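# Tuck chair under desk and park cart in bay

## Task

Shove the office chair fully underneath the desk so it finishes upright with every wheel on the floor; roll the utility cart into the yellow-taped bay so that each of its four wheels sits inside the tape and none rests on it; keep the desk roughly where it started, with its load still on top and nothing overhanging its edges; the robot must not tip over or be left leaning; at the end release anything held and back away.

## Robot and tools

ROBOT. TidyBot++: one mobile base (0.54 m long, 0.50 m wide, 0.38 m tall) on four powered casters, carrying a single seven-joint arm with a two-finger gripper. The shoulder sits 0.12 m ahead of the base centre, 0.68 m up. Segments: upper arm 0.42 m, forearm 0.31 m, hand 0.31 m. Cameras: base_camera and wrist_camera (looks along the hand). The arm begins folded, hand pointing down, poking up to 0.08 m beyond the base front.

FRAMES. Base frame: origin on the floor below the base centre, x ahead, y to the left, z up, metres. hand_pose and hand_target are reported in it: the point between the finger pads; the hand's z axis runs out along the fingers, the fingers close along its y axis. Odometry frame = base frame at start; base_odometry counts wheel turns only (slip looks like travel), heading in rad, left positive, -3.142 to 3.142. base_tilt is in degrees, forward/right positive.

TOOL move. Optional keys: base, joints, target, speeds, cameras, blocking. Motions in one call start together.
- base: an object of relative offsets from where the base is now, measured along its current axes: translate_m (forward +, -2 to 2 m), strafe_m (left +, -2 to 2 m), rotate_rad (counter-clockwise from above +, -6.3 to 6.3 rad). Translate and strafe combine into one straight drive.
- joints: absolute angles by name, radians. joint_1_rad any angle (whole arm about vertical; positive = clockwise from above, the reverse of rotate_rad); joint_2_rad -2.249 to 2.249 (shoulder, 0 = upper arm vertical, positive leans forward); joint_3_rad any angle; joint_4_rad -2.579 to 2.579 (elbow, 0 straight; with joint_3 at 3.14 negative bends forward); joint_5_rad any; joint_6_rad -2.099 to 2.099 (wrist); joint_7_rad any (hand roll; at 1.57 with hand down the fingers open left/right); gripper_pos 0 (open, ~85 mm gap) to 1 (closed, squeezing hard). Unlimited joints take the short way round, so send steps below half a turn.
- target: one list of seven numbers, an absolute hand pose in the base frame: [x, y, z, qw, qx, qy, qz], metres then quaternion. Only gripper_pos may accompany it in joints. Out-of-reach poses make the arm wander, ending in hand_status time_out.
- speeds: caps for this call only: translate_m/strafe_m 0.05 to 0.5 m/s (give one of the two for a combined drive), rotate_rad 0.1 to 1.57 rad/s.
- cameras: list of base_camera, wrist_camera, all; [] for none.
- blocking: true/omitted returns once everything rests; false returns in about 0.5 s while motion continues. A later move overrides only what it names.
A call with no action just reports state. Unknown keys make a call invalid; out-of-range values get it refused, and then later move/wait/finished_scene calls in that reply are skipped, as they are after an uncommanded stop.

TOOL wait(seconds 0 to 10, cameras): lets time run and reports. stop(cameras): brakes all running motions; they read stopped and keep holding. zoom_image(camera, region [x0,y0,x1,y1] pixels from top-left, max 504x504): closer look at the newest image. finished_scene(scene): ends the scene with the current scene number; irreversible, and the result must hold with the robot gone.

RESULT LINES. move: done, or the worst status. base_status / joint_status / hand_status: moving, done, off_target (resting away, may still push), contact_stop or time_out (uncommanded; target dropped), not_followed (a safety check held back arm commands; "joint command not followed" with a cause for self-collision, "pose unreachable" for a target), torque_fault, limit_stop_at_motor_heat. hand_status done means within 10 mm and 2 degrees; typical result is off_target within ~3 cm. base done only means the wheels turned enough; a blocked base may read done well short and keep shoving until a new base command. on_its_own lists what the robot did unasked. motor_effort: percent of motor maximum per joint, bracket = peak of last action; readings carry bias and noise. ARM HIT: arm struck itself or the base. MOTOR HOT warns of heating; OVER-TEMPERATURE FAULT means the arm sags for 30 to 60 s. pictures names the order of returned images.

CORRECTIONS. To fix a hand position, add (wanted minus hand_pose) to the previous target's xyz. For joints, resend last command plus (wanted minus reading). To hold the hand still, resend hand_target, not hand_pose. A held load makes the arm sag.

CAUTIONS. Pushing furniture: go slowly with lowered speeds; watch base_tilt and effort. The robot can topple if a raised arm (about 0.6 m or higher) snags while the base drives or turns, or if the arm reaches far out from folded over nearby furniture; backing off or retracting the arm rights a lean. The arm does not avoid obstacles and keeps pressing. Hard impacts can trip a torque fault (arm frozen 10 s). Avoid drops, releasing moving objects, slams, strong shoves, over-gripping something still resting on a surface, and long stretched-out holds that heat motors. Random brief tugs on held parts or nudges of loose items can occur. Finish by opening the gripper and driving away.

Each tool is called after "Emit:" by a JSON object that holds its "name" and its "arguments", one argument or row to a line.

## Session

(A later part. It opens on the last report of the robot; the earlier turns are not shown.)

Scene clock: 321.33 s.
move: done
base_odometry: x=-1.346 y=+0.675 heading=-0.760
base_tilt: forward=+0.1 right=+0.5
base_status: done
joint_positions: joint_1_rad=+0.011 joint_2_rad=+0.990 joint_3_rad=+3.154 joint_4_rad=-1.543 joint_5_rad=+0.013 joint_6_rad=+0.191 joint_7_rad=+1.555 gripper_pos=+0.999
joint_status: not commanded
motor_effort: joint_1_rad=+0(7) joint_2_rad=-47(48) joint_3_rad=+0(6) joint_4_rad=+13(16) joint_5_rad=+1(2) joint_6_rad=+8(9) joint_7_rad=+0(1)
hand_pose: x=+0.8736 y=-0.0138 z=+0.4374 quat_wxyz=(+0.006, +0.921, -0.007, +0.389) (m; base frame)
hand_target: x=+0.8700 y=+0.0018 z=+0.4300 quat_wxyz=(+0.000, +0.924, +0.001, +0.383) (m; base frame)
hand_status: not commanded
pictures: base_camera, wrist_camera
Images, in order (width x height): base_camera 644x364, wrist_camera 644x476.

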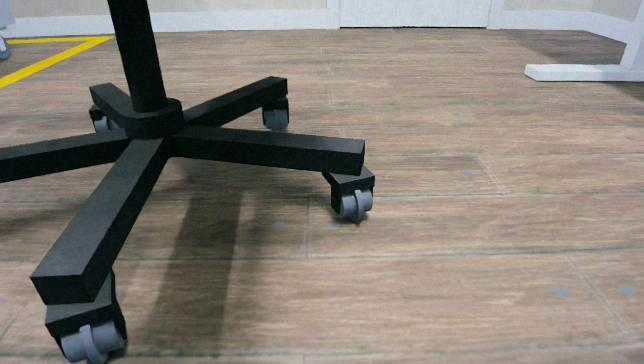

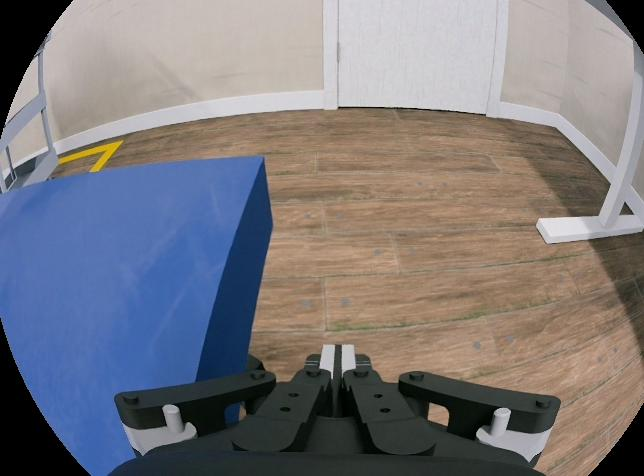

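Emit:
{"name": "move", "arguments": {
  "base": {"translate_m":-0.42},
  "cameras": []
}}

Emit:
{"name": "move", "arguments": {
  "base": {"strafe_m":1.45},
  "joints": {"joint_1_rad":0,"joint_2_rad":-0.36,"joint_3_rad":3.14,"joint_4_rad":-2.5,"joint_5_rad":0,"joint_6_rad":-0.5,"joint_7_rad":1.55},
  "cameras": []
}}

Emit:
{"name": "move", "arguments": {
  "base": {"rotate_rad":-1.57},
  "cameras": []
}}

Emit:
{"name": "move", "arguments": {
  "base": {"strafe_m":1.22}
}}

Scene clock: 334.67 s.
move: done
base_odometry: x=-1.651 y=+0.964 heading=-0.760
base_tilt: forward=+0.1 right=+0.4
base_status: done
joint_positions: joint_1_rad=+0.009 joint_2_rad=+0.990 joint_3_rad=+3.152 joint_4_rad=-1.542 joint_5_rad=+0.013 joint_6_rad=+0.191 joint_7_rad=+1.555 gripper_pos=+0.999
joint_status: not commanded
motor_effort: joint_1_rad=+0(4) joint_2_rad=-47(49) joint_3_rad=+0(2) joint_4_rad=+13(15) joint_5_rad=+1(1) joint_6_rad=+7(8) joint_7_rad=-1(1)
hand_pose: x=+0.8742 y=-0.0112 z=+0.4383 quat_wxyz=(+0.005, +0.921, -0.006, +0.390) (m; base frame)
hand_target: x=+0.8700 y=+0.0018 z=+0.4300 quat_wxyz=(+0.000, +0.924, +0.001, +0.383) (m; base frame)
hand_status: not commanded
pictures: none
No camera images: "cameras" was empty.

Scene clock: 338.17 s.
move: done
base_odometry: x=-0.651 y=+2.015 heading=-0.760
base_tilt: forward=+0.0 right=+0.5
base_status: done
joint_positions: joint_1_rad=+0.005 joint_2_rad=-0.348 joint_3_rad=+3.146 joint_4_rad=-2.480 joint_5_rad=+0.013 joint_6_rad=-0.446 joint_7_rad=+1.555 gripper_pos=+0.999
joint_status: all done
motor_effort: joint_1_rad=+0(6) joint_2_rad=-5(49) joint_3_rad=+0(3) joint_4_rad=+16(18) joint_5_rad=+0(2) joint_6_rad=+6(8) joint_7_rad=+0(1)
hand_pose: x=+0.4078 y=-0.0031 z=+0.6466 quat_wxyz=(+0.003, +0.961, -0.008, +0.278) (m; base frame)
hand_target: x=+0.3852 y=+0.0017 z=+0.6332 quat_wxyz=(-0.002, +0.969, -0.009, +0.248) (m; base frame)
hand_status: not commanded
pictures: none
No camera images: "cameras" was empty.

Scene clock: 340.47 s.
move: done
base_odometry: x=-0.651 y=+2.015 heading=-2.329
base_tilt: forward=+0.1 right=+0.5
base_status: done
joint_positions: joint_1_rad=+0.005 joint_2_rad=-0.348 joint_3_rad=+3.146 joint_4_rad=-2.480 joint_5_rad=+0.013 joint_6_rad=-0.447 joint_7_rad=+1.555 gripper_pos=+0.999
joint_status: not commanded
motor_effort: joint_1_rad=+0(1) joint_2_rad=-5(6) joint_3_rad=+0(1) joint_4_rad=+17(17) joint_5_rad=+0(1) joint_6_rad=+6(6) joint_7_rad=+0(1)
hand_pose: x=+0.4076 y=-0.0030 z=+0.6465 quat_wxyz=(+0.003, +0.961, -0.008, +0.277) (m; base frame)
hand_target: x=+0.3852 y=+0.0017 z=+0.6332 quat_wxyz=(-0.002, +0.969, -0.009, +0.248) (m; base frame)
hand_status: not commanded
pictures: none
No camera images: "cameras" was empty.

Scene clock: 343.63 s.
move: done
base_odometry: x=+0.234 y=+1.176 heading=-2.330
base_tilt: forward=+0.0 right=+0.5
base_status: done
joint_positions: joint_1_rad=+0.005 joint_2_rad=-0.348 joint_3_rad=+3.145 joint_4_rad=-2.480 joint_5_rad=+0.013 joint_6_rad=-0.447 joint_7_rad=+1.555 gripper_pos=+0.999
joint_status: not commanded
motor_effort: joint_1_rad=+0(1) joint_2_rad=-5(6) joint_3_rad=+0(2) joint_4_rad=+16(17) joint_5_rad=+0(1) joint_6_rad=+6(6) joint_7_rad=+0(1)
hand_pose: x=+0.4074 y=-0.0026 z=+0.6464 quat_wxyz=(+0.003, +0.961, -0.007, +0.277) (m; base frame)
hand_target: x=+0.3852 y=+0.0017 z=+0.6332 quat_wxyz=(-0.002, +0.969, -0.009, +0.248) (m; base frame)
hand_status: not commanded
pictures: base_camera, wrist_camera
Images, in order (width x height): base_camera 644x364, wrist_camera 644x476.

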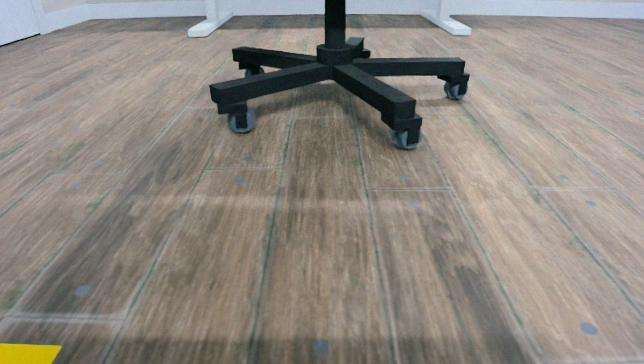

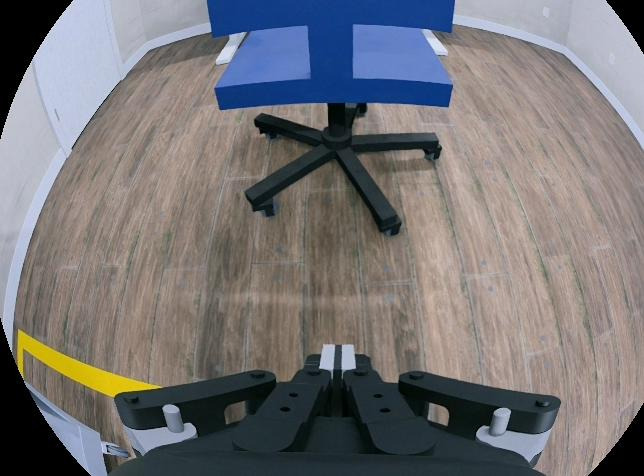

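Emit:
{"name": "move", "arguments": {
  "base": {"translate_m":0.55},
  "joints": {"joint_1_rad":1.57},
  "cameras": []
}}

Emit:
{"name": "move", "arguments": {
  "base": {"translate_m":0.6},
  "speeds": {"translate_m":0.12},
  "cameras": ["base_camera"]
}}

Scene clock: 350.97 s.
move: done
base_odometry: x=-0.144 y=+0.777 heading=-2.330
base_tilt: forward=+0.0 right=+0.5
base_status: done
joint_positions: joint_1_rad=+1.557 joint_2_rad=-0.353 joint_3_rad=+3.144 joint_4_rad=-2.484 joint_5_rad=+0.013 joint_6_rad=-0.452 joint_7_rad=+1.555 gripper_pos=+0.999
joint_status: all done
motor_effort: joint_1_rad=+0(1) joint_2_rad=-5(8) joint_3_rad=+0(1) joint_4_rad=+17(18) joint_5_rad=+0(2) joint_6_rad=+6(7) joint_7_rad=+0(1)
hand_pose: x=+0.1219 y=-0.2858 z=+0.6455 quat_wxyz=(+0.195, +0.681, -0.678, +0.195) (m; base frame)
hand_target: x=+0.1209 y=-0.2662 z=+0.6332 quat_wxyz=(+0.174, +0.679, -0.691, +0.177) (m; base frame)
hand_status: not commanded
pictures: none
No camera images: "cameras" was empty.

Scene clock: 356.53 s.
move: done
base_odometry: x=-0.557 y=+0.341 heading=-2.330
base_tilt: forward=+0.1 right=+0.5
base_status: done
joint_positions: joint_1_rad=+1.559 joint_2_rad=-0.353 joint_3_rad=+3.143 joint_4_rad=-2.484 joint_5_rad=+0.013 joint_6_rad=-0.453 joint_7_rad=+1.555 gripper_pos=+0.999
joint_status: not commanded
motor_effort: joint_1_rad=+0(1) joint_2_rad=-5(6) joint_3_rad=+0(2) joint_4_rad=+16(17) joint_5_rad=+0(1) joint_6_rad=+6(6) joint_7_rad=+0(1)
hand_pose: x=+0.1216 y=-0.2857 z=+0.6454 quat_wxyz=(+0.195, +0.681, -0.679, +0.194) (m; base frame)
hand_target: x=+0.1209 y=-0.2662 z=+0.6332 quat_wxyz=(+0.174, +0.679, -0.691, +0.177) (m; base frame)
hand_status: not commanded
pictures: base_camera
Images, in order (width x height): base_camera 644x364.

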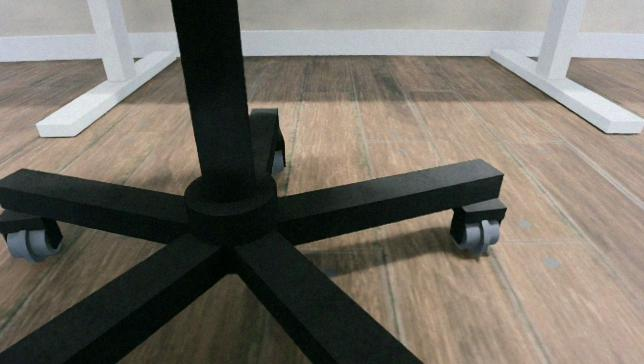

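Emit:
{"name": "move", "arguments": {
  "base": {"translate_m":0.4},
  "speeds": {"translate_m":0.12}
}}

Scene clock: 362.77 s.
move: done
base_odometry: x=-0.833 y=+0.051 heading=-2.329
base_tilt: forward=+0.0 right=+0.5
base_status: done
joint_positions: joint_1_rad=+1.560 joint_2_rad=-0.353 joint_3_rad=+3.143 joint_4_rad=-2.484 joint_5_rad=+0.013 joint_6_rad=-0.453 joint_7_rad=+1.555 gripper_pos=+0.999
joint_status: not commanded
motor_effort: joint_1_rad=+0(1) joint_2_rad=-5(6) joint_3_rad=+0(2) joint_4_rad=+16(17) joint_5_rad=+0(2) joint_6_rad=+6(6) joint_7_rad=+0(1)
hand_pose: x=+0.1216 y=-0.2856 z=+0.6454 quat_wxyz=(+0.195, +0.681, -0.678, +0.194) (m; base frame)
hand_target: x=+0.1209 y=-0.2662 z=+0.6332 quat_wxyz=(+0.174, +0.679, -0.691, +0.177) (m; base frame)
hand_status: not commanded
pictures: base_camera, wrist_camera
Images, in order (width x height): base_camera 644x364, wrist_camera 644x476.

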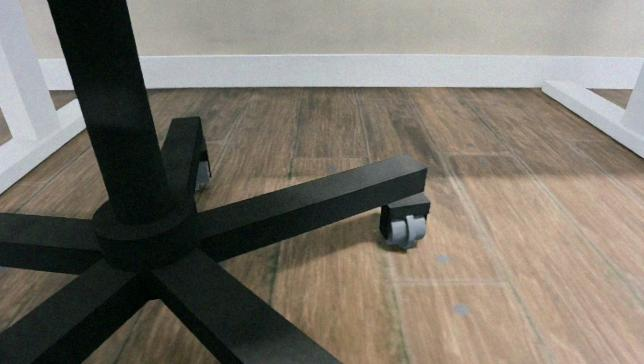

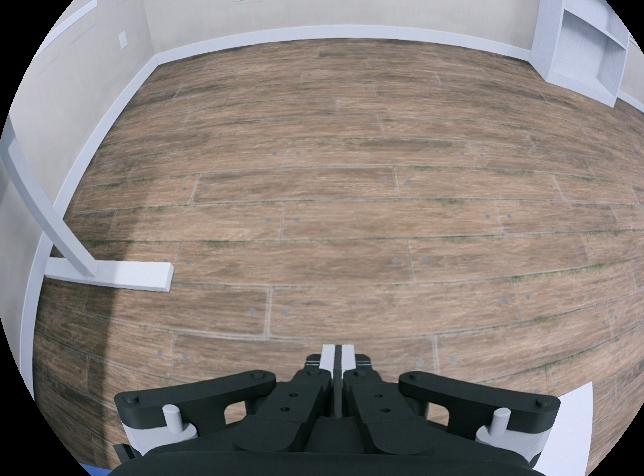

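Emit:
{"name": "move", "arguments": {
  "base": {"translate_m":-0.12},
  "cameras": []
}}

Emit:
{"name": "move", "arguments": {
  "base": {"strafe_m":0.17}
}}

Scene clock: 366.23 s.
move: done
base_odometry: x=-0.750 y=+0.138 heading=-2.329
base_tilt: forward=+0.0 right=+0.5
base_status: done
joint_positions: joint_1_rad=+1.560 joint_2_rad=-0.353 joint_3_rad=+3.142 joint_4_rad=-2.484 joint_5_rad=+0.013 joint_6_rad=-0.453 joint_7_rad=+1.555 gripper_pos=+0.999
joint_status: not commanded
motor_effort: joint_1_rad=+0(1) joint_2_rad=-5(6) joint_3_rad=+0(1) joint_4_rad=+16(17) joint_5_rad=+1(1) joint_6_rad=+6(6) joint_7_rad=+0(1)
hand_pose: x=+0.1214 y=-0.2856 z=+0.6454 quat_wxyz=(+0.195, +0.681, -0.679, +0.194) (m; base frame)
hand_target: x=+0.1209 y=-0.2662 z=+0.6332 quat_wxyz=(+0.174, +0.679, -0.691, +0.177) (m; base frame)
hand_status: not commanded
pictures: none
No camera images: "cameras" was empty.

Scene clock: 367.60 s.
move: done
base_odometry: x=-0.627 y=+0.021 heading=-2.329
base_tilt: forward=+0.0 right=+0.4
base_status: done
joint_positions: joint_1_rad=+1.560 joint_2_rad=-0.362 joint_3_rad=+3.142 joint_4_rad=-2.489 joint_5_rad=+0.013 joint_6_rad=-0.457 joint_7_rad=+1.555 gripper_pos=+0.999
joint_status: not commanded
motor_effort: joint_1_rad=+0(1) joint_2_rad=-4(8) joint_3_rad=+0(1) joint_4_rad=+16(18) joint_5_rad=+0(1) joint_6_rad=+6(7) joint_7_rad=-1(1)
hand_pose: x=+0.1214 y=-0.2826 z=+0.6451 quat_wxyz=(+0.195, +0.681, -0.679, +0.194) (m; base frame)
hand_target: x=+0.1209 y=-0.2662 z=+0.6332 quat_wxyz=(+0.174, +0.679, -0.691, +0.177) (m; base frame)
hand_status: not commanded
pictures: base_camera, wrist_camera
Images, in order (width x height): base_camera 644x364, wrist_camera 644x476.

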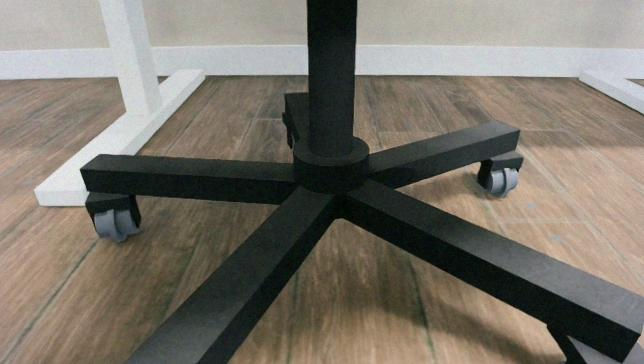

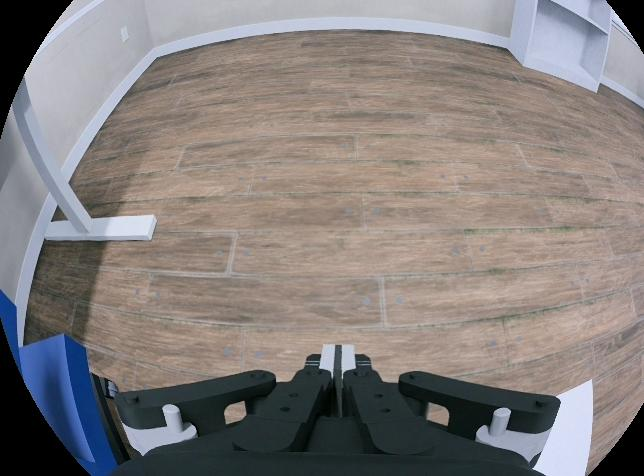

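Emit:
{"name": "move", "arguments": {
  "base": {"translate_m":0.33,"strafe_m":-0.06},
  "speeds": {"translate_m":0.12}
}}

Scene clock: 373.93 s.
move: done
base_odometry: x=-0.897 y=-0.178 heading=-2.329
base_tilt: forward=+0.0 right=+0.5
base_status: done
joint_positions: joint_1_rad=+1.561 joint_2_rad=-0.362 joint_3_rad=+3.142 joint_4_rad=-2.489 joint_5_rad=+0.013 joint_6_rad=-0.457 joint_7_rad=+1.555 gripper_pos=+0.999
joint_status: not commanded
motor_effort: joint_1_rad=+0(1) joint_2_rad=-4(5) joint_3_rad=+0(2) joint_4_rad=+17(18) joint_5_rad=+0(1) joint_6_rad=+6(6) joint_7_rad=+0(1)
hand_pose: x=+0.1214 y=-0.2825 z=+0.6451 quat_wxyz=(+0.195, +0.681, -0.679, +0.194) (m; base frame)
hand_target: x=+0.1209 y=-0.2662 z=+0.6332 quat_wxyz=(+0.174, +0.679, -0.691, +0.177) (m; base frame)
hand_status: not commanded
pictures: base_camera, wrist_camera
Images, in order (width x height): base_camera 644x364, wrist_camera 644x476.

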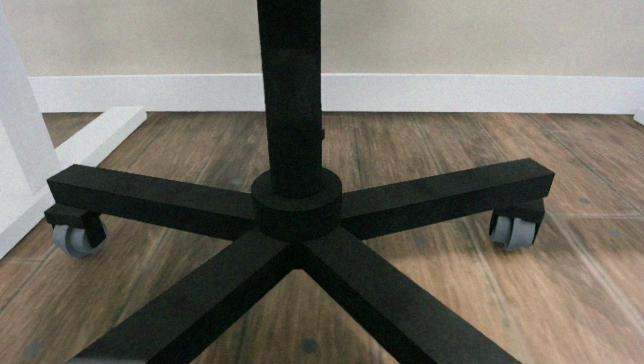

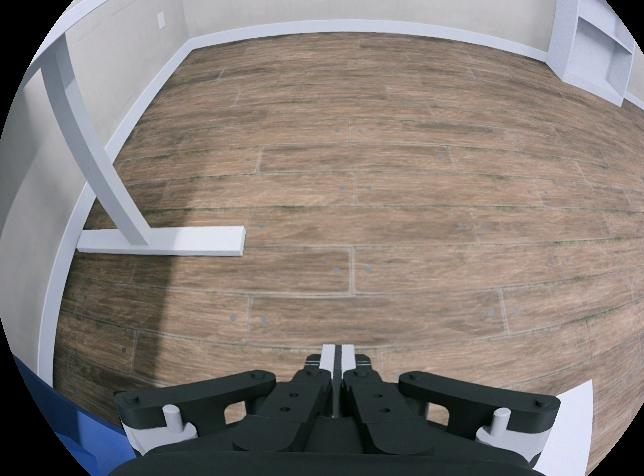

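Emit:
{"name": "move", "arguments": {
  "base": {"translate_m":0.1},
  "speeds": {"translate_m":0.08},
  "cameras": ["base_camera"]
}}

Emit:
{"name": "move", "arguments": {
  "base": {"translate_m":-0.7},
  "cameras": []
}}

Emit:
{"name": "move", "arguments": {
  "joints": {"joint_1_rad":0,"joint_6_rad":0.3}
}}

Scene clock: 378.63 s.
move: done
base_odometry: x=-0.966 y=-0.250 heading=-2.329
base_tilt: forward=+0.0 right=+0.5
base_status: done
joint_positions: joint_1_rad=+1.561 joint_2_rad=-0.362 joint_3_rad=+3.142 joint_4_rad=-2.489 joint_5_rad=+0.013 joint_6_rad=-0.457 joint_7_rad=+1.555 gripper_pos=+0.999
joint_status: not commanded
motor_effort: joint_1_rad=+0(1) joint_2_rad=-5(5) joint_3_rad=+0(2) joint_4_rad=+16(17) joint_5_rad=+0(1) joint_6_rad=+6(6) joint_7_rad=+0(1)
hand_pose: x=+0.1214 y=-0.2825 z=+0.6451 quat_wxyz=(+0.195, +0.681, -0.679, +0.194) (m; base frame)
hand_target: x=+0.1209 y=-0.2662 z=+0.6332 quat_wxyz=(+0.174, +0.679, -0.691, +0.177) (m; base frame)
hand_status: not commanded
pictures: base_camera
Images, in order (width x height): base_camera 644x364.

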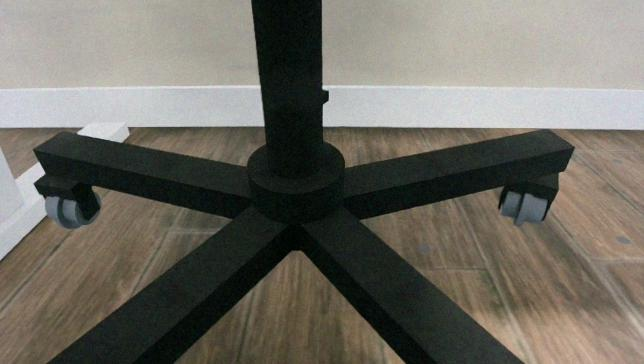

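Scene clock: 381.17 s.
move: done
base_odometry: x=-0.484 y=+0.259 heading=-2.328
base_tilt: forward=+0.0 right=+0.5
base_status: done
joint_positions: joint_1_rad=+1.561 joint_2_rad=-0.362 joint_3_rad=+3.141 joint_4_rad=-2.489 joint_5_rad=+0.013 joint_6_rad=-0.458 joint_7_rad=+1.555 gripper_pos=+0.999
joint_status: not commanded
motor_effort: joint_1_rad=+0(1) joint_2_rad=-5(7) joint_3_rad=+1(2) joint_4_rad=+17(18) joint_5_rad=+1(1) joint_6_rad=+6(7) joint_7_rad=+0(1)
hand_pose: x=+0.1214 y=-0.2821 z=+0.6446 quat_wxyz=(+0.194, +0.681, -0.679, +0.193) (m; base frame)
hand_target: x=+0.1209 y=-0.2662 z=+0.6332 quat_wxyz=(+0.174, +0.679, -0.691, +0.177) (m; base frame)
hand_status: not commanded
pictures: none
No camera images: "cameras" was empty.

Scene clock: 383.97 s.
move: done
base_odometry: x=-0.484 y=+0.259 heading=-2.328
base_tilt: forward=+0.1 right=+0.5
base_status: not commanded
joint_positions: joint_1_rad=+0.013 joint_2_rad=-0.362 joint_3_rad=+3.141 joint_4_rad=-2.489 joint_5_rad=+0.013 joint_6_rad=+0.227 joint_7_rad=+1.555 gripper_pos=+0.999
joint_status: all done
motor_effort: joint_1_rad=+0(1) joint_2_rad=-7(7) joint_3_rad=+0(1) joint_4_rad=+18(19) joint_5_rad=+0(1) joint_6_rad=+9(10) joint_7_rad=+0(1)
hand_pose: x=+0.5315 y=-0.0029 z=+0.8084 quat_wxyz=(+0.001, +0.814, -0.006, +0.581) (m; base frame)
hand_target: x=+0.5356 y=+0.0021 z=+0.8234 quat_wxyz=(-0.007, +0.796, -0.007, +0.606) (m; base frame)
hand_status: not commanded
pictures: base_camera, wrist_camera
Images, in order (width x height): base_camera 644x364, wrist_camera 644x476.

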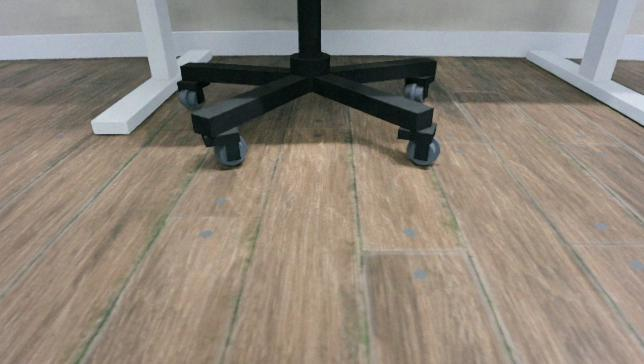

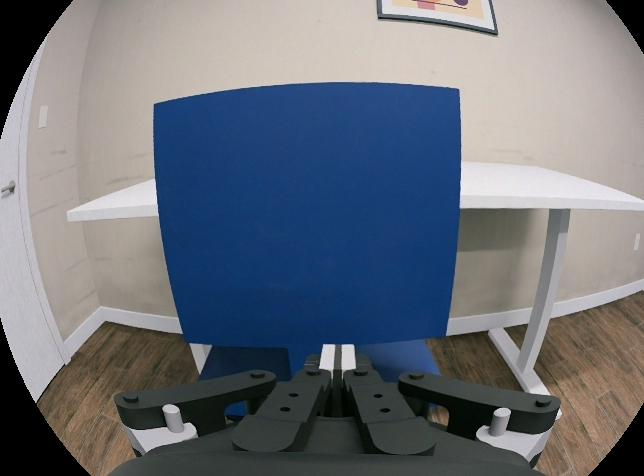

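Emit:
{"name": "move", "arguments": {
  "base": {"strafe_m":-0.75},
  "cameras": []
}}

Emit:
{"name": "move", "arguments": {
  "base": {"translate_m":0.25},
  "joints": {"joint_1_rad":-1.1},
  "cameras": ["wrist_camera"]
}}

Scene clock: 392.13 s.
move: done
base_odometry: x=-1.029 y=+0.774 heading=-2.329
base_tilt: forward=+0.1 right=+0.5
base_status: done
joint_positions: joint_1_rad=+0.011 joint_2_rad=-0.362 joint_3_rad=+3.141 joint_4_rad=-2.489 joint_5_rad=+0.013 joint_6_rad=+0.232 joint_7_rad=+1.555 gripper_pos=+0.999
joint_status: not commanded
motor_effort: joint_1_rad=+0(1) joint_2_rad=-7(7) joint_3_rad=+0(3) joint_4_rad=+18(20) joint_5_rad=+1(1) joint_6_rad=+9(10) joint_7_rad=+0(1)
hand_pose: x=+0.5320 y=-0.0019 z=+0.8098 quat_wxyz=(+0.001, +0.812, -0.005, +0.583) (m; base frame)
hand_target: x=+0.5356 y=+0.0021 z=+0.8234 quat_wxyz=(-0.007, +0.796, -0.007, +0.606) (m; base frame)
hand_status: not commanded
pictures: none
No camera images: "cameras" was empty.

Scene clock: 394.50 s.
move: done
base_odometry: x=-1.202 y=+0.593 heading=-2.329
base_tilt: forward=+0.1 right=+0.4
base_status: done
joint_positions: joint_1_rad=-1.087 joint_2_rad=-0.355 joint_3_rad=+3.141 joint_4_rad=-2.489 joint_5_rad=+0.013 joint_6_rad=+0.236 joint_7_rad=+1.555 gripper_pos=+0.999
joint_status: all done
motor_effort: joint_1_rad=+0(2) joint_2_rad=-7(11) joint_3_rad=+0(1) joint_4_rad=+18(20) joint_5_rad=+0(1) joint_6_rad=+9(10) joint_7_rad=+0(1)
hand_pose: x=+0.3093 y=+0.3679 z=+0.8081 quat_wxyz=(-0.303, +0.696, +0.420, +0.497) (m; base frame)
hand_target: x=+0.3062 y=+0.3722 z=+0.8234 quat_wxyz=(-0.322, +0.682, +0.409, +0.513) (m; base frame)
hand_status: not commanded
pictures: wrist_camera
Images, in order (width x height): wrist_camera 644x476.

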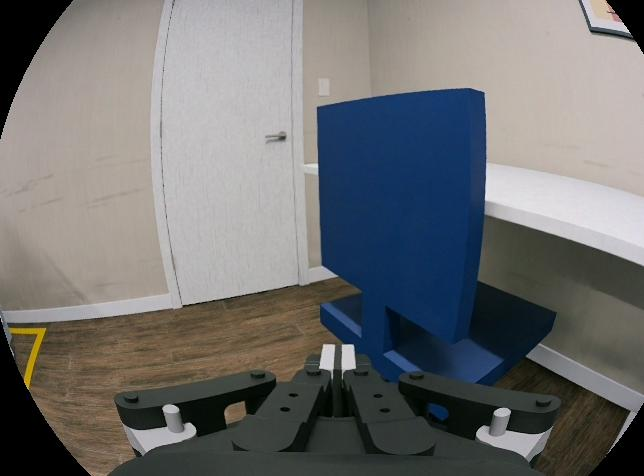

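Emit:
{"name": "move", "arguments": {
  "base": {"translate_m":-0.25},
  "joints": {"joint_1_rad":0.6,"joint_6_rad":-0.5},
  "cameras": []
}}

Emit:
{"name": "move", "arguments": {
  "base": {"strafe_m":0.72},
  "joints": {"joint_1_rad":1.57},
  "cameras": []
}}

Emit:
{"name": "move", "arguments": {
  "base": {"translate_m":0.65},
  "speeds": {"translate_m":0.25},
  "cameras": ["base_camera"]
}}

Emit:
{"name": "move", "arguments": {
  "base": {"translate_m":0.14},
  "speeds": {"translate_m":0.06}
}}

Scene clock: 403.27 s.
move: done
base_odometry: x=-1.030 y=+0.774 heading=-2.329
base_tilt: forward=+0.0 right=+0.5
base_status: done
joint_positions: joint_1_rad=+0.587 joint_2_rad=-0.362 joint_3_rad=+3.139 joint_4_rad=-2.490 joint_5_rad=+0.013 joint_6_rad=-0.443 joint_7_rad=+1.555 gripper_pos=+0.999
joint_status: all done
motor_effort: joint_1_rad=+0(2) joint_2_rad=-5(10) joint_3_rad=+0(2) joint_4_rad=+16(20) joint_5_rad=+0(1) joint_6_rad=+6(10) joint_7_rad=-1(1)
hand_pose: x=+0.3574 y=-0.1580 z=+0.6471 quat_wxyz=(+0.083, +0.918, -0.279, +0.269) (m; base frame)
hand_target: x=+0.3397 y=-0.1489 z=+0.6332 quat_wxyz=(+0.071, +0.923, -0.295, +0.238) (m; base frame)
hand_status: not commanded
pictures: none
No camera images: "cameras" was empty.

Scene clock: 405.67 s.
move: done
base_odometry: x=-0.507 y=+0.279 heading=-2.328
base_tilt: forward=+0.0 right=+0.5
base_status: done
joint_positions: joint_1_rad=+1.557 joint_2_rad=-0.363 joint_3_rad=+3.139 joint_4_rad=-2.490 joint_5_rad=+0.013 joint_6_rad=-0.454 joint_7_rad=+1.555 gripper_pos=+0.999
joint_status: all done
motor_effort: joint_1_rad=+0(1) joint_2_rad=-4(7) joint_3_rad=+0(1) joint_4_rad=+16(18) joint_5_rad=+0(1) joint_6_rad=+6(7) joint_7_rad=-1(1)
hand_pose: x=+0.1233 y=-0.2831 z=+0.6455 quat_wxyz=(+0.196, +0.683, -0.676, +0.195) (m; base frame)
hand_target: x=+0.1209 y=-0.2662 z=+0.6332 quat_wxyz=(+0.174, +0.679, -0.691, +0.177) (m; base frame)
hand_status: not commanded
pictures: none
No camera images: "cameras" was empty.

Scene clock: 409.03 s.
move: done
base_odometry: x=-0.953 y=-0.192 heading=-2.328
base_tilt: forward=+0.1 right=+0.4
base_status: done
joint_positions: joint_1_rad=+1.560 joint_2_rad=-0.363 joint_3_rad=+3.137 joint_4_rad=-2.490 joint_5_rad=+0.012 joint_6_rad=-0.455 joint_7_rad=+1.555 gripper_pos=+0.999
joint_status: not commanded
motor_effort: joint_1_rad=+0(1) joint_2_rad=-4(6) joint_3_rad=+0(2) joint_4_rad=+16(18) joint_5_rad=-1(1) joint_6_rad=+6(6) joint_7_rad=+0(1)
hand_pose: x=+0.1229 y=-0.2826 z=+0.6451 quat_wxyz=(+0.195, +0.683, -0.677, +0.195) (m; base frame)
hand_target: x=+0.1209 y=-0.2662 z=+0.6332 quat_wxyz=(+0.174, +0.679, -0.691, +0.177) (m; base frame)
hand_status: not commanded
pictures: base_camera
Images, in order (width x height): base_camera 644x364.

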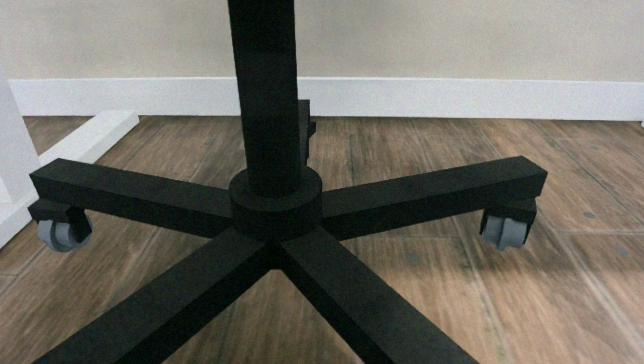

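Scene clock: 412.27 s.
move: done
base_odometry: x=-1.048 y=-0.293 heading=-2.328
base_tilt: forward=+0.0 right=+0.5
base_status: done
joint_positions: joint_1_rad=+1.599 joint_2_rad=-0.369 joint_3_rad=+3.201 joint_4_rad=-2.510 joint_5_rad=+0.012 joint_6_rad=-0.457 joint_7_rad=+1.555 gripper_pos=+0.999
joint_status: not commanded
motor_effort: joint_1_rad=-6(10) joint_2_rad=-2(5) joint_3_rad=-11(18) joint_4_rad=+19(23) joint_5_rad=+1(1) joint_6_rad=+5(6) joint_7_rad=+0(1)
hand_pose: x=+0.0969 y=-0.2736 z=+0.6383 quat_wxyz=(+0.192, +0.648, -0.713, +0.188) (m; base frame)
hand_target: x=+0.1209 y=-0.2662 z=+0.6332 quat_wxyz=(+0.174, +0.679, -0.691, +0.177) (m; base frame)
hand_status: not commanded
pictures: base_camera, wrist_camera
Images, in order (width x height): base_camera 644x364, wrist_camera 644x476.

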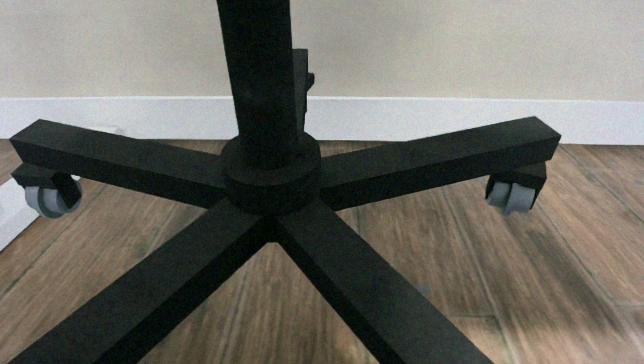

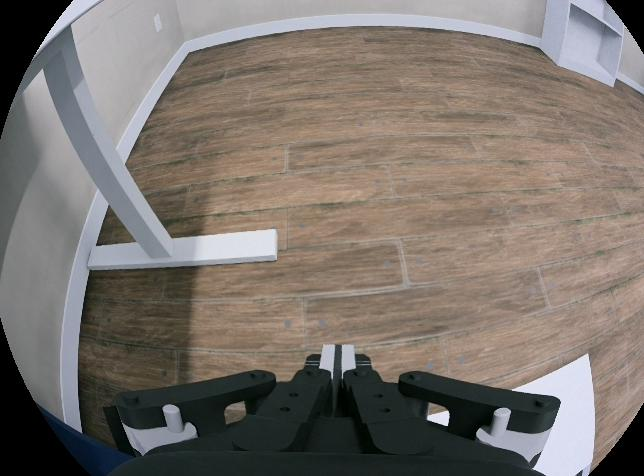

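Emit:
{"name": "move", "arguments": {
  "base": {"translate_m":-0.7},
  "cameras": []
}}

Emit:
{"name": "move", "arguments": {
  "base": {"strafe_m":-0.75},
  "joints": {"joint_1_rad":0,"joint_6_rad":0.3}
}}

Emit:
{"name": "move", "arguments": {
  "base": {"translate_m":0.25},
  "joints": {"joint_1_rad":-1.1}
}}

Scene clock: 422.33 s.
move: done
base_odometry: x=-0.567 y=+0.215 heading=-2.329
base_tilt: forward=+0.1 right=+0.5
base_status: done
joint_positions: joint_1_rad=+1.569 joint_2_rad=-0.368 joint_3_rad=+3.137 joint_4_rad=-2.501 joint_5_rad=+0.012 joint_6_rad=-0.457 joint_7_rad=+1.555 gripper_pos=+0.999
joint_status: not commanded
motor_effort: joint_1_rad=-1(7) joint_2_rad=-4(6) joint_3_rad=+0(11) joint_4_rad=+16(17) joint_5_rad=+0(1) joint_6_rad=+6(6) joint_7_rad=+0(1)
hand_pose: x=+0.1203 y=-0.2778 z=+0.6418 quat_wxyz=(+0.194, +0.680, -0.680, +0.191) (m; base frame)
hand_target: x=+0.1209 y=-0.2662 z=+0.6332 quat_wxyz=(+0.174, +0.679, -0.691, +0.177) (m; base frame)
hand_status: not commanded
pictures: none
No camera images: "cameras" was empty.

Scene clock: 425.13 s.
move: done
base_odometry: x=-1.111 y=+0.731 heading=-2.329
base_tilt: forward=+0.1 right=+0.5
base_status: done
joint_positions: joint_1_rad=+0.013 joint_2_rad=-0.366 joint_3_rad=+3.137 joint_4_rad=-2.500 joint_5_rad=+0.012 joint_6_rad=+0.227 joint_7_rad=+1.555 gripper_pos=+0.999
joint_status: all done
motor_effort: joint_1_rad=+0(2) joint_2_rad=-6(7) joint_3_rad=+0(2) joint_4_rad=+18(19) joint_5_rad=+0(1) joint_6_rad=+9(10) joint_7_rad=+0(1)
hand_pose: x=+0.5280 y=-0.0012 z=+0.8043 quat_wxyz=(+0.001, +0.815, -0.004, +0.579) (m; base frame)
hand_target: x=+0.5356 y=+0.0021 z=+0.8234 quat_wxyz=(-0.007, +0.796, -0.008, +0.606) (m; base frame)
hand_status: not commanded
pictures: base_camera, wrist_camera
Images, in order (width x height): base_camera 644x364, wrist_camera 644x476.

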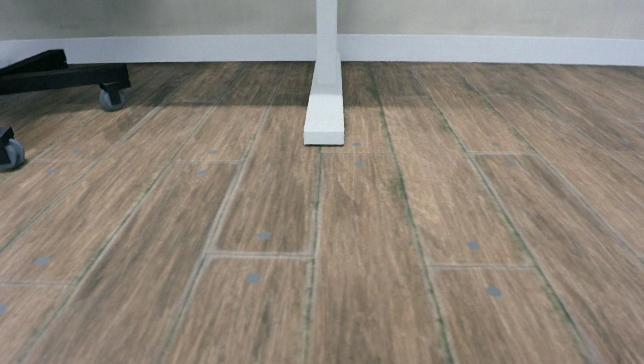

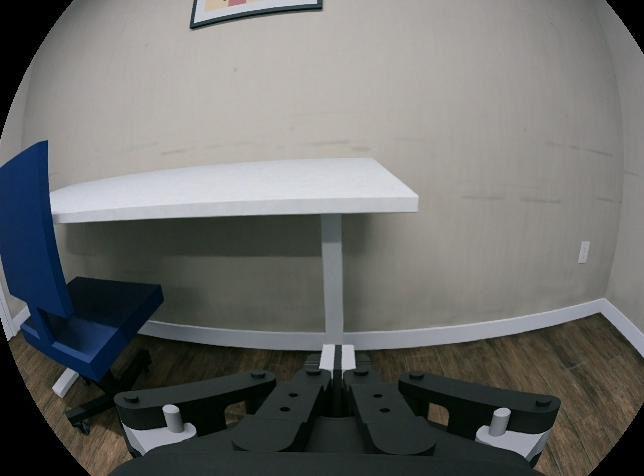

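Scene clock: 427.50 s.
move: done
base_odometry: x=-1.284 y=+0.550 heading=-2.330
base_tilt: forward=+0.0 right=+0.5
base_status: done
joint_positions: joint_1_rad=-1.087 joint_2_rad=-0.357 joint_3_rad=+3.137 joint_4_rad=-2.498 joint_5_rad=+0.012 joint_6_rad=+0.234 joint_7_rad=+1.555 gripper_pos=+0.999
joint_status: all done
motor_effort: joint_1_rad=+0(1) joint_2_rad=-7(10) joint_3_rad=+0(1) joint_4_rad=+18(20) joint_5_rad=+1(1) joint_6_rad=+9(10) joint_7_rad=+0(1)
hand_pose: x=+0.3068 y=+0.3662 z=+0.8038 quat_wxyz=(-0.302, +0.697, +0.423, +0.494) (m; base frame)
hand_target: x=+0.3062 y=+0.3722 z=+0.8234 quat_wxyz=(-0.322, +0.682, +0.409, +0.513) (m; base frame)
hand_status: not commanded
pictures: base_camera, wrist_camera
Images, in order (width x height): base_camera 644x364, wrist_camera 644x476.

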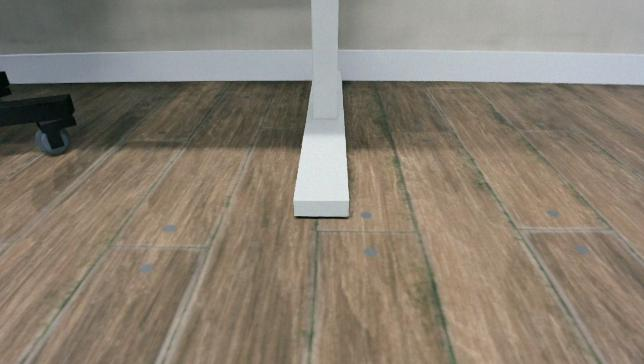

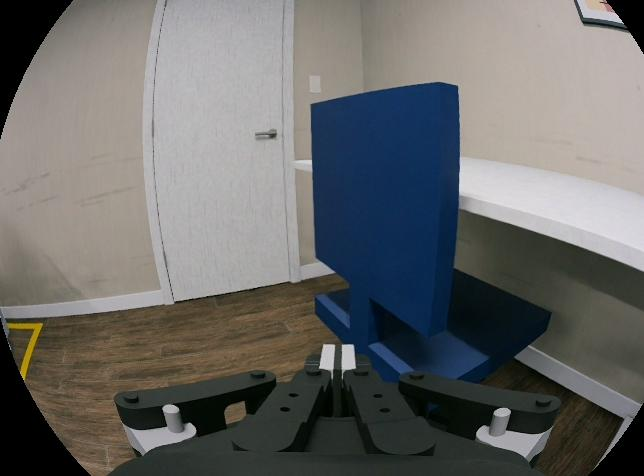

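Emit:
{"name": "move", "arguments": {
  "base": {"translate_m":-0.4},
  "joints": {"joint_1_rad":0},
  "cameras": []
}}

Emit:
{"name": "move", "arguments": {
  "base": {"strafe_m":0.82},
  "target": [0.64,0,0.62,0,1,0,0],
  "cameras": []
}}

Emit:
{"name": "move", "arguments": {
  "base": {"translate_m":0.42},
  "speeds": {"translate_m":0.15}
}}

Scene clock: 435.27 s.
move: done
base_odometry: x=-1.008 y=+0.840 heading=-2.329
base_tilt: forward=+0.0 right=+0.5
base_status: done
joint_positions: joint_1_rad=-0.013 joint_2_rad=-0.362 joint_3_rad=+3.138 joint_4_rad=-2.497 joint_5_rad=+0.012 joint_6_rad=+0.237 joint_7_rad=+1.555 gripper_pos=+0.999
joint_status: all done
motor_effort: joint_1_rad=+0(1) joint_2_rad=-7(10) joint_3_rad=+0(2) joint_4_rad=+18(20) joint_5_rad=+1(1) joint_6_rad=+9(10) joint_7_rad=+0(1)
hand_pose: x=+0.5302 y=+0.0089 z=+0.8070 quat_wxyz=(-0.007, +0.813, +0.006, +0.582) (m; base frame)
hand_target: x=+0.5356 y=+0.0020 z=+0.8234 quat_wxyz=(-0.007, +0.796, -0.008, +0.606) (m; base frame)
hand_status: not commanded
pictures: none
No camera images: "cameras" was empty.

Scene clock: 438.10 s.
move: off_target
base_odometry: x=-0.413 y=+0.276 heading=-2.329
base_tilt: forward=+0.1 right=+0.5
base_status: done
joint_positions: joint_1_rad=-0.014 joint_2_rad=+0.549 joint_3_rad=+3.157 joint_4_rad=-1.361 joint_5_rad=+0.012 joint_6_rad=-1.166 joint_7_rad=+1.555 gripper_pos=+0.999
joint_status: not commanded
motor_effort: joint_1_rad=+0(3) joint_2_rad=-37(38) joint_3_rad=-1(2) joint_4_rad=+15(20) joint_5_rad=+0(2) joint_6_rad=+2(10) joint_7_rad=+0(1)
hand_pose: x=+0.6556 y=-0.0019 z=+0.6256 quat_wxyz=(+0.009, +0.999, -0.005, +0.033) (m; base frame)
hand_target: x=+0.6400 y=+0.0000 z=+0.6200 quat_wxyz=(+0.000, +1.000, +0.000, +0.000) (m; base frame)
hand_status: off_target (0.017 m and 4.0 deg from the pose sent, 0.217 m and 71.2 deg at the start)
pictures: none
No camera images: "cameras" was empty.

Scene clock: 444.03 s.
move: time_out
base_odometry: x=-0.700 y=-0.027 heading=-2.329
base_tilt: forward=+0.0 right=+0.5
base_status: translate_m time_out (by the wheels' count: +0.417 of +0.420)
joint_positions: joint_1_rad=-0.012 joint_2_rad=+0.455 joint_3_rad=+3.163 joint_4_rad=-1.474 joint_5_rad=+0.012 joint_6_rad=-1.436 joint_7_rad=+1.562 gripper_pos=+0.999
joint_status: not commanded
motor_effort: joint_1_rad=+0(4) joint_2_rad=-10(38) joint_3_rad=+1(2) joint_4_rad=+39(42) joint_5_rad=+0(2) joint_6_rad=+28(31) joint_7_rad=-1(2)
hand_pose: x=+0.5296 y=-0.0054 z=+0.6458 quat_wxyz=(+0.011, +0.994, -0.007, -0.111) (m; base frame)
hand_target: x=+0.6400 y=+0.0000 z=+0.6200 quat_wxyz=(+0.000, +1.000, +0.000, +0.000) (m; base frame)
hand_status: not commanded
pictures: base_camera, wrist_camera
Images, in order (width x height): base_camera 644x364, wrist_camera 644x476.

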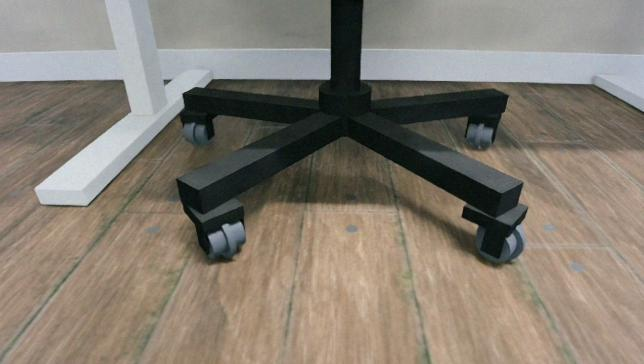

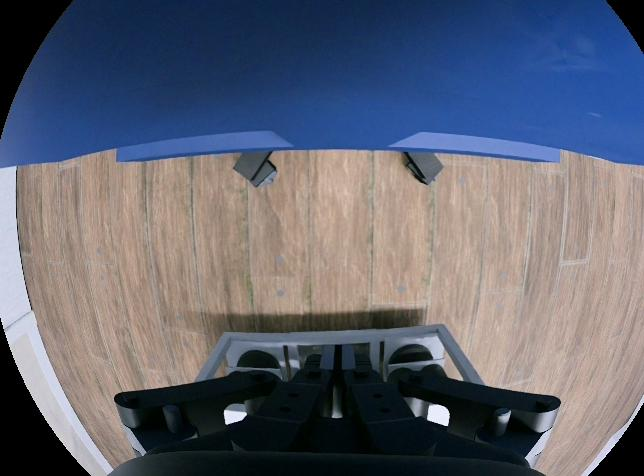

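Emit:
{"name": "move", "arguments": {
  "base": {"translate_m":-0.6},
  "speeds": {"translate_m":0.25},
  "cameras": []
}}

Emit:
{"name": "move", "arguments": {
  "base": {"strafe_m":-0.82},
  "joints": {"joint_1_rad":0,"joint_2_rad":-0.36,"joint_3_rad":3.14,"joint_4_rad":-2.5,"joint_5_rad":0,"joint_6_rad":0.3,"joint_7_rad":1.55},
  "cameras": []
}}

Emit:
{"name": "move", "arguments": {
  "base": {"translate_m":0.4},
  "joints": {"joint_1_rad":-1.1}
}}

Scene clock: 459.73 s.
move: done
base_odometry: x=-0.287 y=+0.409 heading=-2.329
base_tilt: forward=+0.0 right=+0.5
base_status: done
joint_positions: joint_1_rad=-0.013 joint_2_rad=+0.560 joint_3_rad=+3.164 joint_4_rad=-1.341 joint_5_rad=+0.012 joint_6_rad=-1.246 joint_7_rad=+1.562 gripper_pos=+0.999
joint_status: not commanded
motor_effort: joint_1_rad=+0(3) joint_2_rad=-37(41) joint_3_rad=+0(2) joint_4_rad=+15(37) joint_5_rad=+0(1) joint_6_rad=+2(27) joint_7_rad=+0(1)
hand_pose: x=+0.6387 y=-0.0058 z=+0.6251 quat_wxyz=(+0.011, +1.000, -0.006, -0.002) (m; base frame)
hand_target: x=+0.6400 y=+0.0000 z=+0.6200 quat_wxyz=(+0.000, +1.000, +0.000, +0.000) (m; base frame)
hand_status: not commanded
pictures: none
No camera images: "cameras" was empty.

Scene clock: 462.57 s.
move: done
base_odometry: x=-0.882 y=+0.973 heading=-2.330
base_tilt: forward=+0.1 right=+0.5
base_status: done
joint_positions: joint_1_rad=-0.008 joint_2_rad=-0.347 joint_3_rad=+3.152 joint_4_rad=-2.478 joint_5_rad=+0.012 joint_6_rad=+0.229 joint_7_rad=+1.562 gripper_pos=+0.999
joint_status: all done
motor_effort: joint_1_rad=+0(4) joint_2_rad=-7(39) joint_3_rad=+0(2) joint_4_rad=+19(20) joint_5_rad=-1(3) joint_6_rad=+9(10) joint_7_rad=+0(1)
hand_pose: x=+0.5365 y=+0.0006 z=+0.8091 quat_wxyz=(-0.001, +0.814, -0.001, +0.581) (m; base frame)
hand_target: x=+0.5356 y=+0.0020 z=+0.8234 quat_wxyz=(-0.007, +0.796, -0.008, +0.606) (m; base frame)
hand_status: not commanded
pictures: none
No camera images: "cameras" was empty.

Scene clock: 464.93 s.
move: done
base_odometry: x=-1.158 y=+0.683 heading=-2.330
base_tilt: forward=+0.0 right=+0.5
base_status: done
joint_positions: joint_1_rad=-1.087 joint_2_rad=-0.351 joint_3_rad=+3.149 joint_4_rad=-2.482 joint_5_rad=+0.012 joint_6_rad=+0.234 joint_7_rad=+1.562 gripper_pos=+0.999
joint_status: all done
motor_effort: joint_1_rad=-1(1) joint_2_rad=-7(12) joint_3_rad=+0(1) joint_4_rad=+19(20) joint_5_rad=-1(1) joint_6_rad=+9(10) joint_7_rad=-1(1)
hand_pose: x=+0.3138 y=+0.3684 z=+0.8107 quat_wxyz=(-0.301, +0.696, +0.418, +0.500) (m; base frame)
hand_target: x=+0.3062 y=+0.3722 z=+0.8234 quat_wxyz=(-0.322, +0.682, +0.409, +0.513) (m; base frame)
hand_status: not commanded
pictures: base_camera, wrist_camera
Images, in order (width x height): base_camera 644x364, wrist_camera 644x476.

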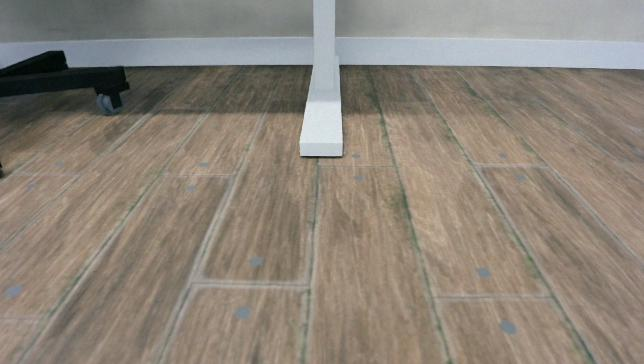

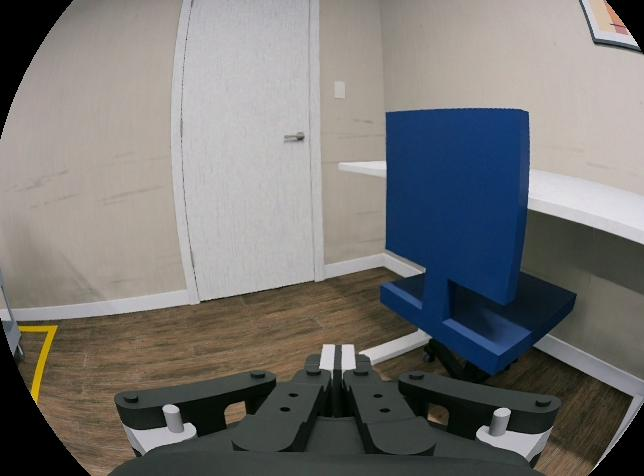

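Emit:
{"name": "move", "arguments": {
  "base": {"translate_m":0.5},
  "speeds": {"translate_m":0.25},
  "joints": {"joint_1_rad":-1.5}
}}

Scene clock: 473.17 s.
move: done
base_odometry: x=-1.502 y=+0.320 heading=-2.330
base_tilt: forward=+0.1 right=+0.5
base_status: done
joint_positions: joint_1_rad=-1.488 joint_2_rad=-0.352 joint_3_rad=+3.147 joint_4_rad=-2.482 joint_5_rad=+0.012 joint_6_rad=+0.234 joint_7_rad=+1.562 gripper_pos=+0.999
joint_status: all done
motor_effort: joint_1_rad=+0(1) joint_2_rad=-7(8) joint_3_rad=+0(1) joint_4_rad=+17(20) joint_5_rad=+0(1) joint_6_rad=+9(10) joint_7_rad=+0(1)
hand_pose: x=+0.1537 y=+0.4151 z=+0.8111 quat_wxyz=(-0.395, +0.598, +0.549, +0.430) (m; base frame)
hand_target: x=+0.1464 y=+0.4157 z=+0.8234 quat_wxyz=(-0.418, +0.587, +0.537, +0.439) (m; base frame)
hand_status: not commanded
pictures: base_camera, wrist_camera
Images, in order (width x height): base_camera 644x364, wrist_camera 644x476.

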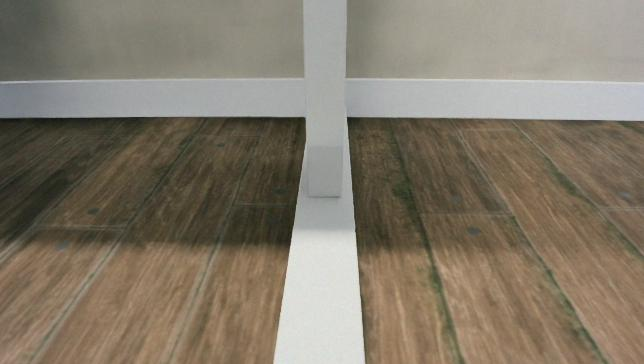

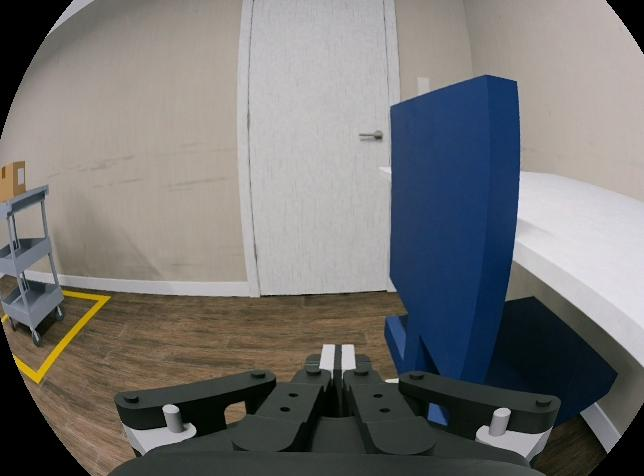

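Emit:
{"name": "move", "arguments": {
  "base": {"translate_m":-0.7}
}}

Emit:
{"name": "finished_scene", "arguments": {
  "scene": 2
}}

Scene clock: 477.87 s.
move: done
base_odometry: x=-1.020 y=+0.828 heading=-2.330
base_tilt: forward=+0.0 right=+0.5
base_status: done
joint_positions: joint_1_rad=-1.492 joint_2_rad=-0.355 joint_3_rad=+3.139 joint_4_rad=-2.483 joint_5_rad=+0.012 joint_6_rad=+0.237 joint_7_rad=+1.562 gripper_pos=+0.999
joint_status: not commanded
motor_effort: joint_1_rad=+0(1) joint_2_rad=-7(11) joint_3_rad=+0(3) joint_4_rad=+19(19) joint_5_rad=+0(1) joint_6_rad=+9(10) joint_7_rad=+0(1)
hand_pose: x=+0.1487 y=+0.4150 z=+0.8120 quat_wxyz=(-0.398, +0.594, +0.552, +0.429) (m; base frame)
hand_target: x=+0.1464 y=+0.4157 z=+0.8234 quat_wxyz=(-0.418, +0.587, +0.537, +0.439) (m; base frame)
hand_status: not commanded
pictures: base_camera, wrist_camera
Images, in order (width x height): base_camera 644x364, wrist_camera 644x476.

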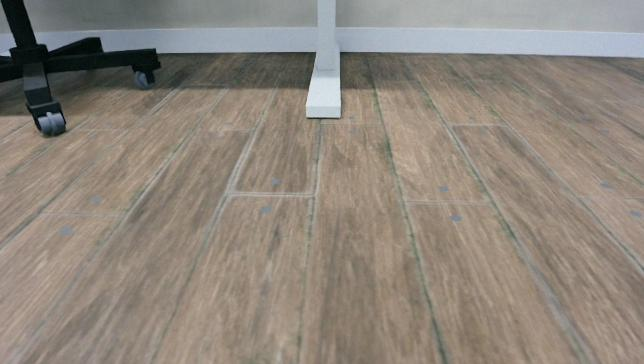

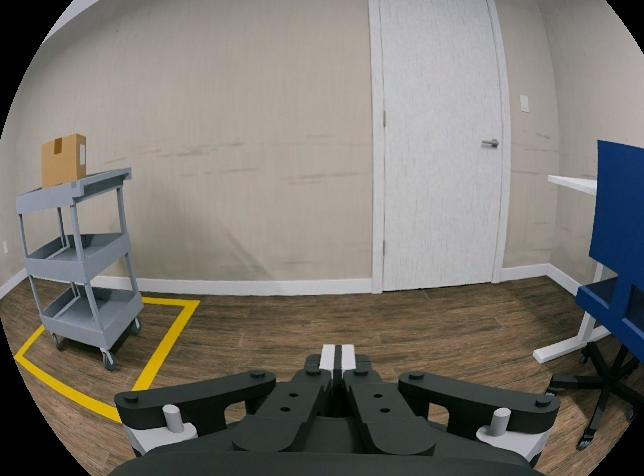

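The scene is finished: the task was done.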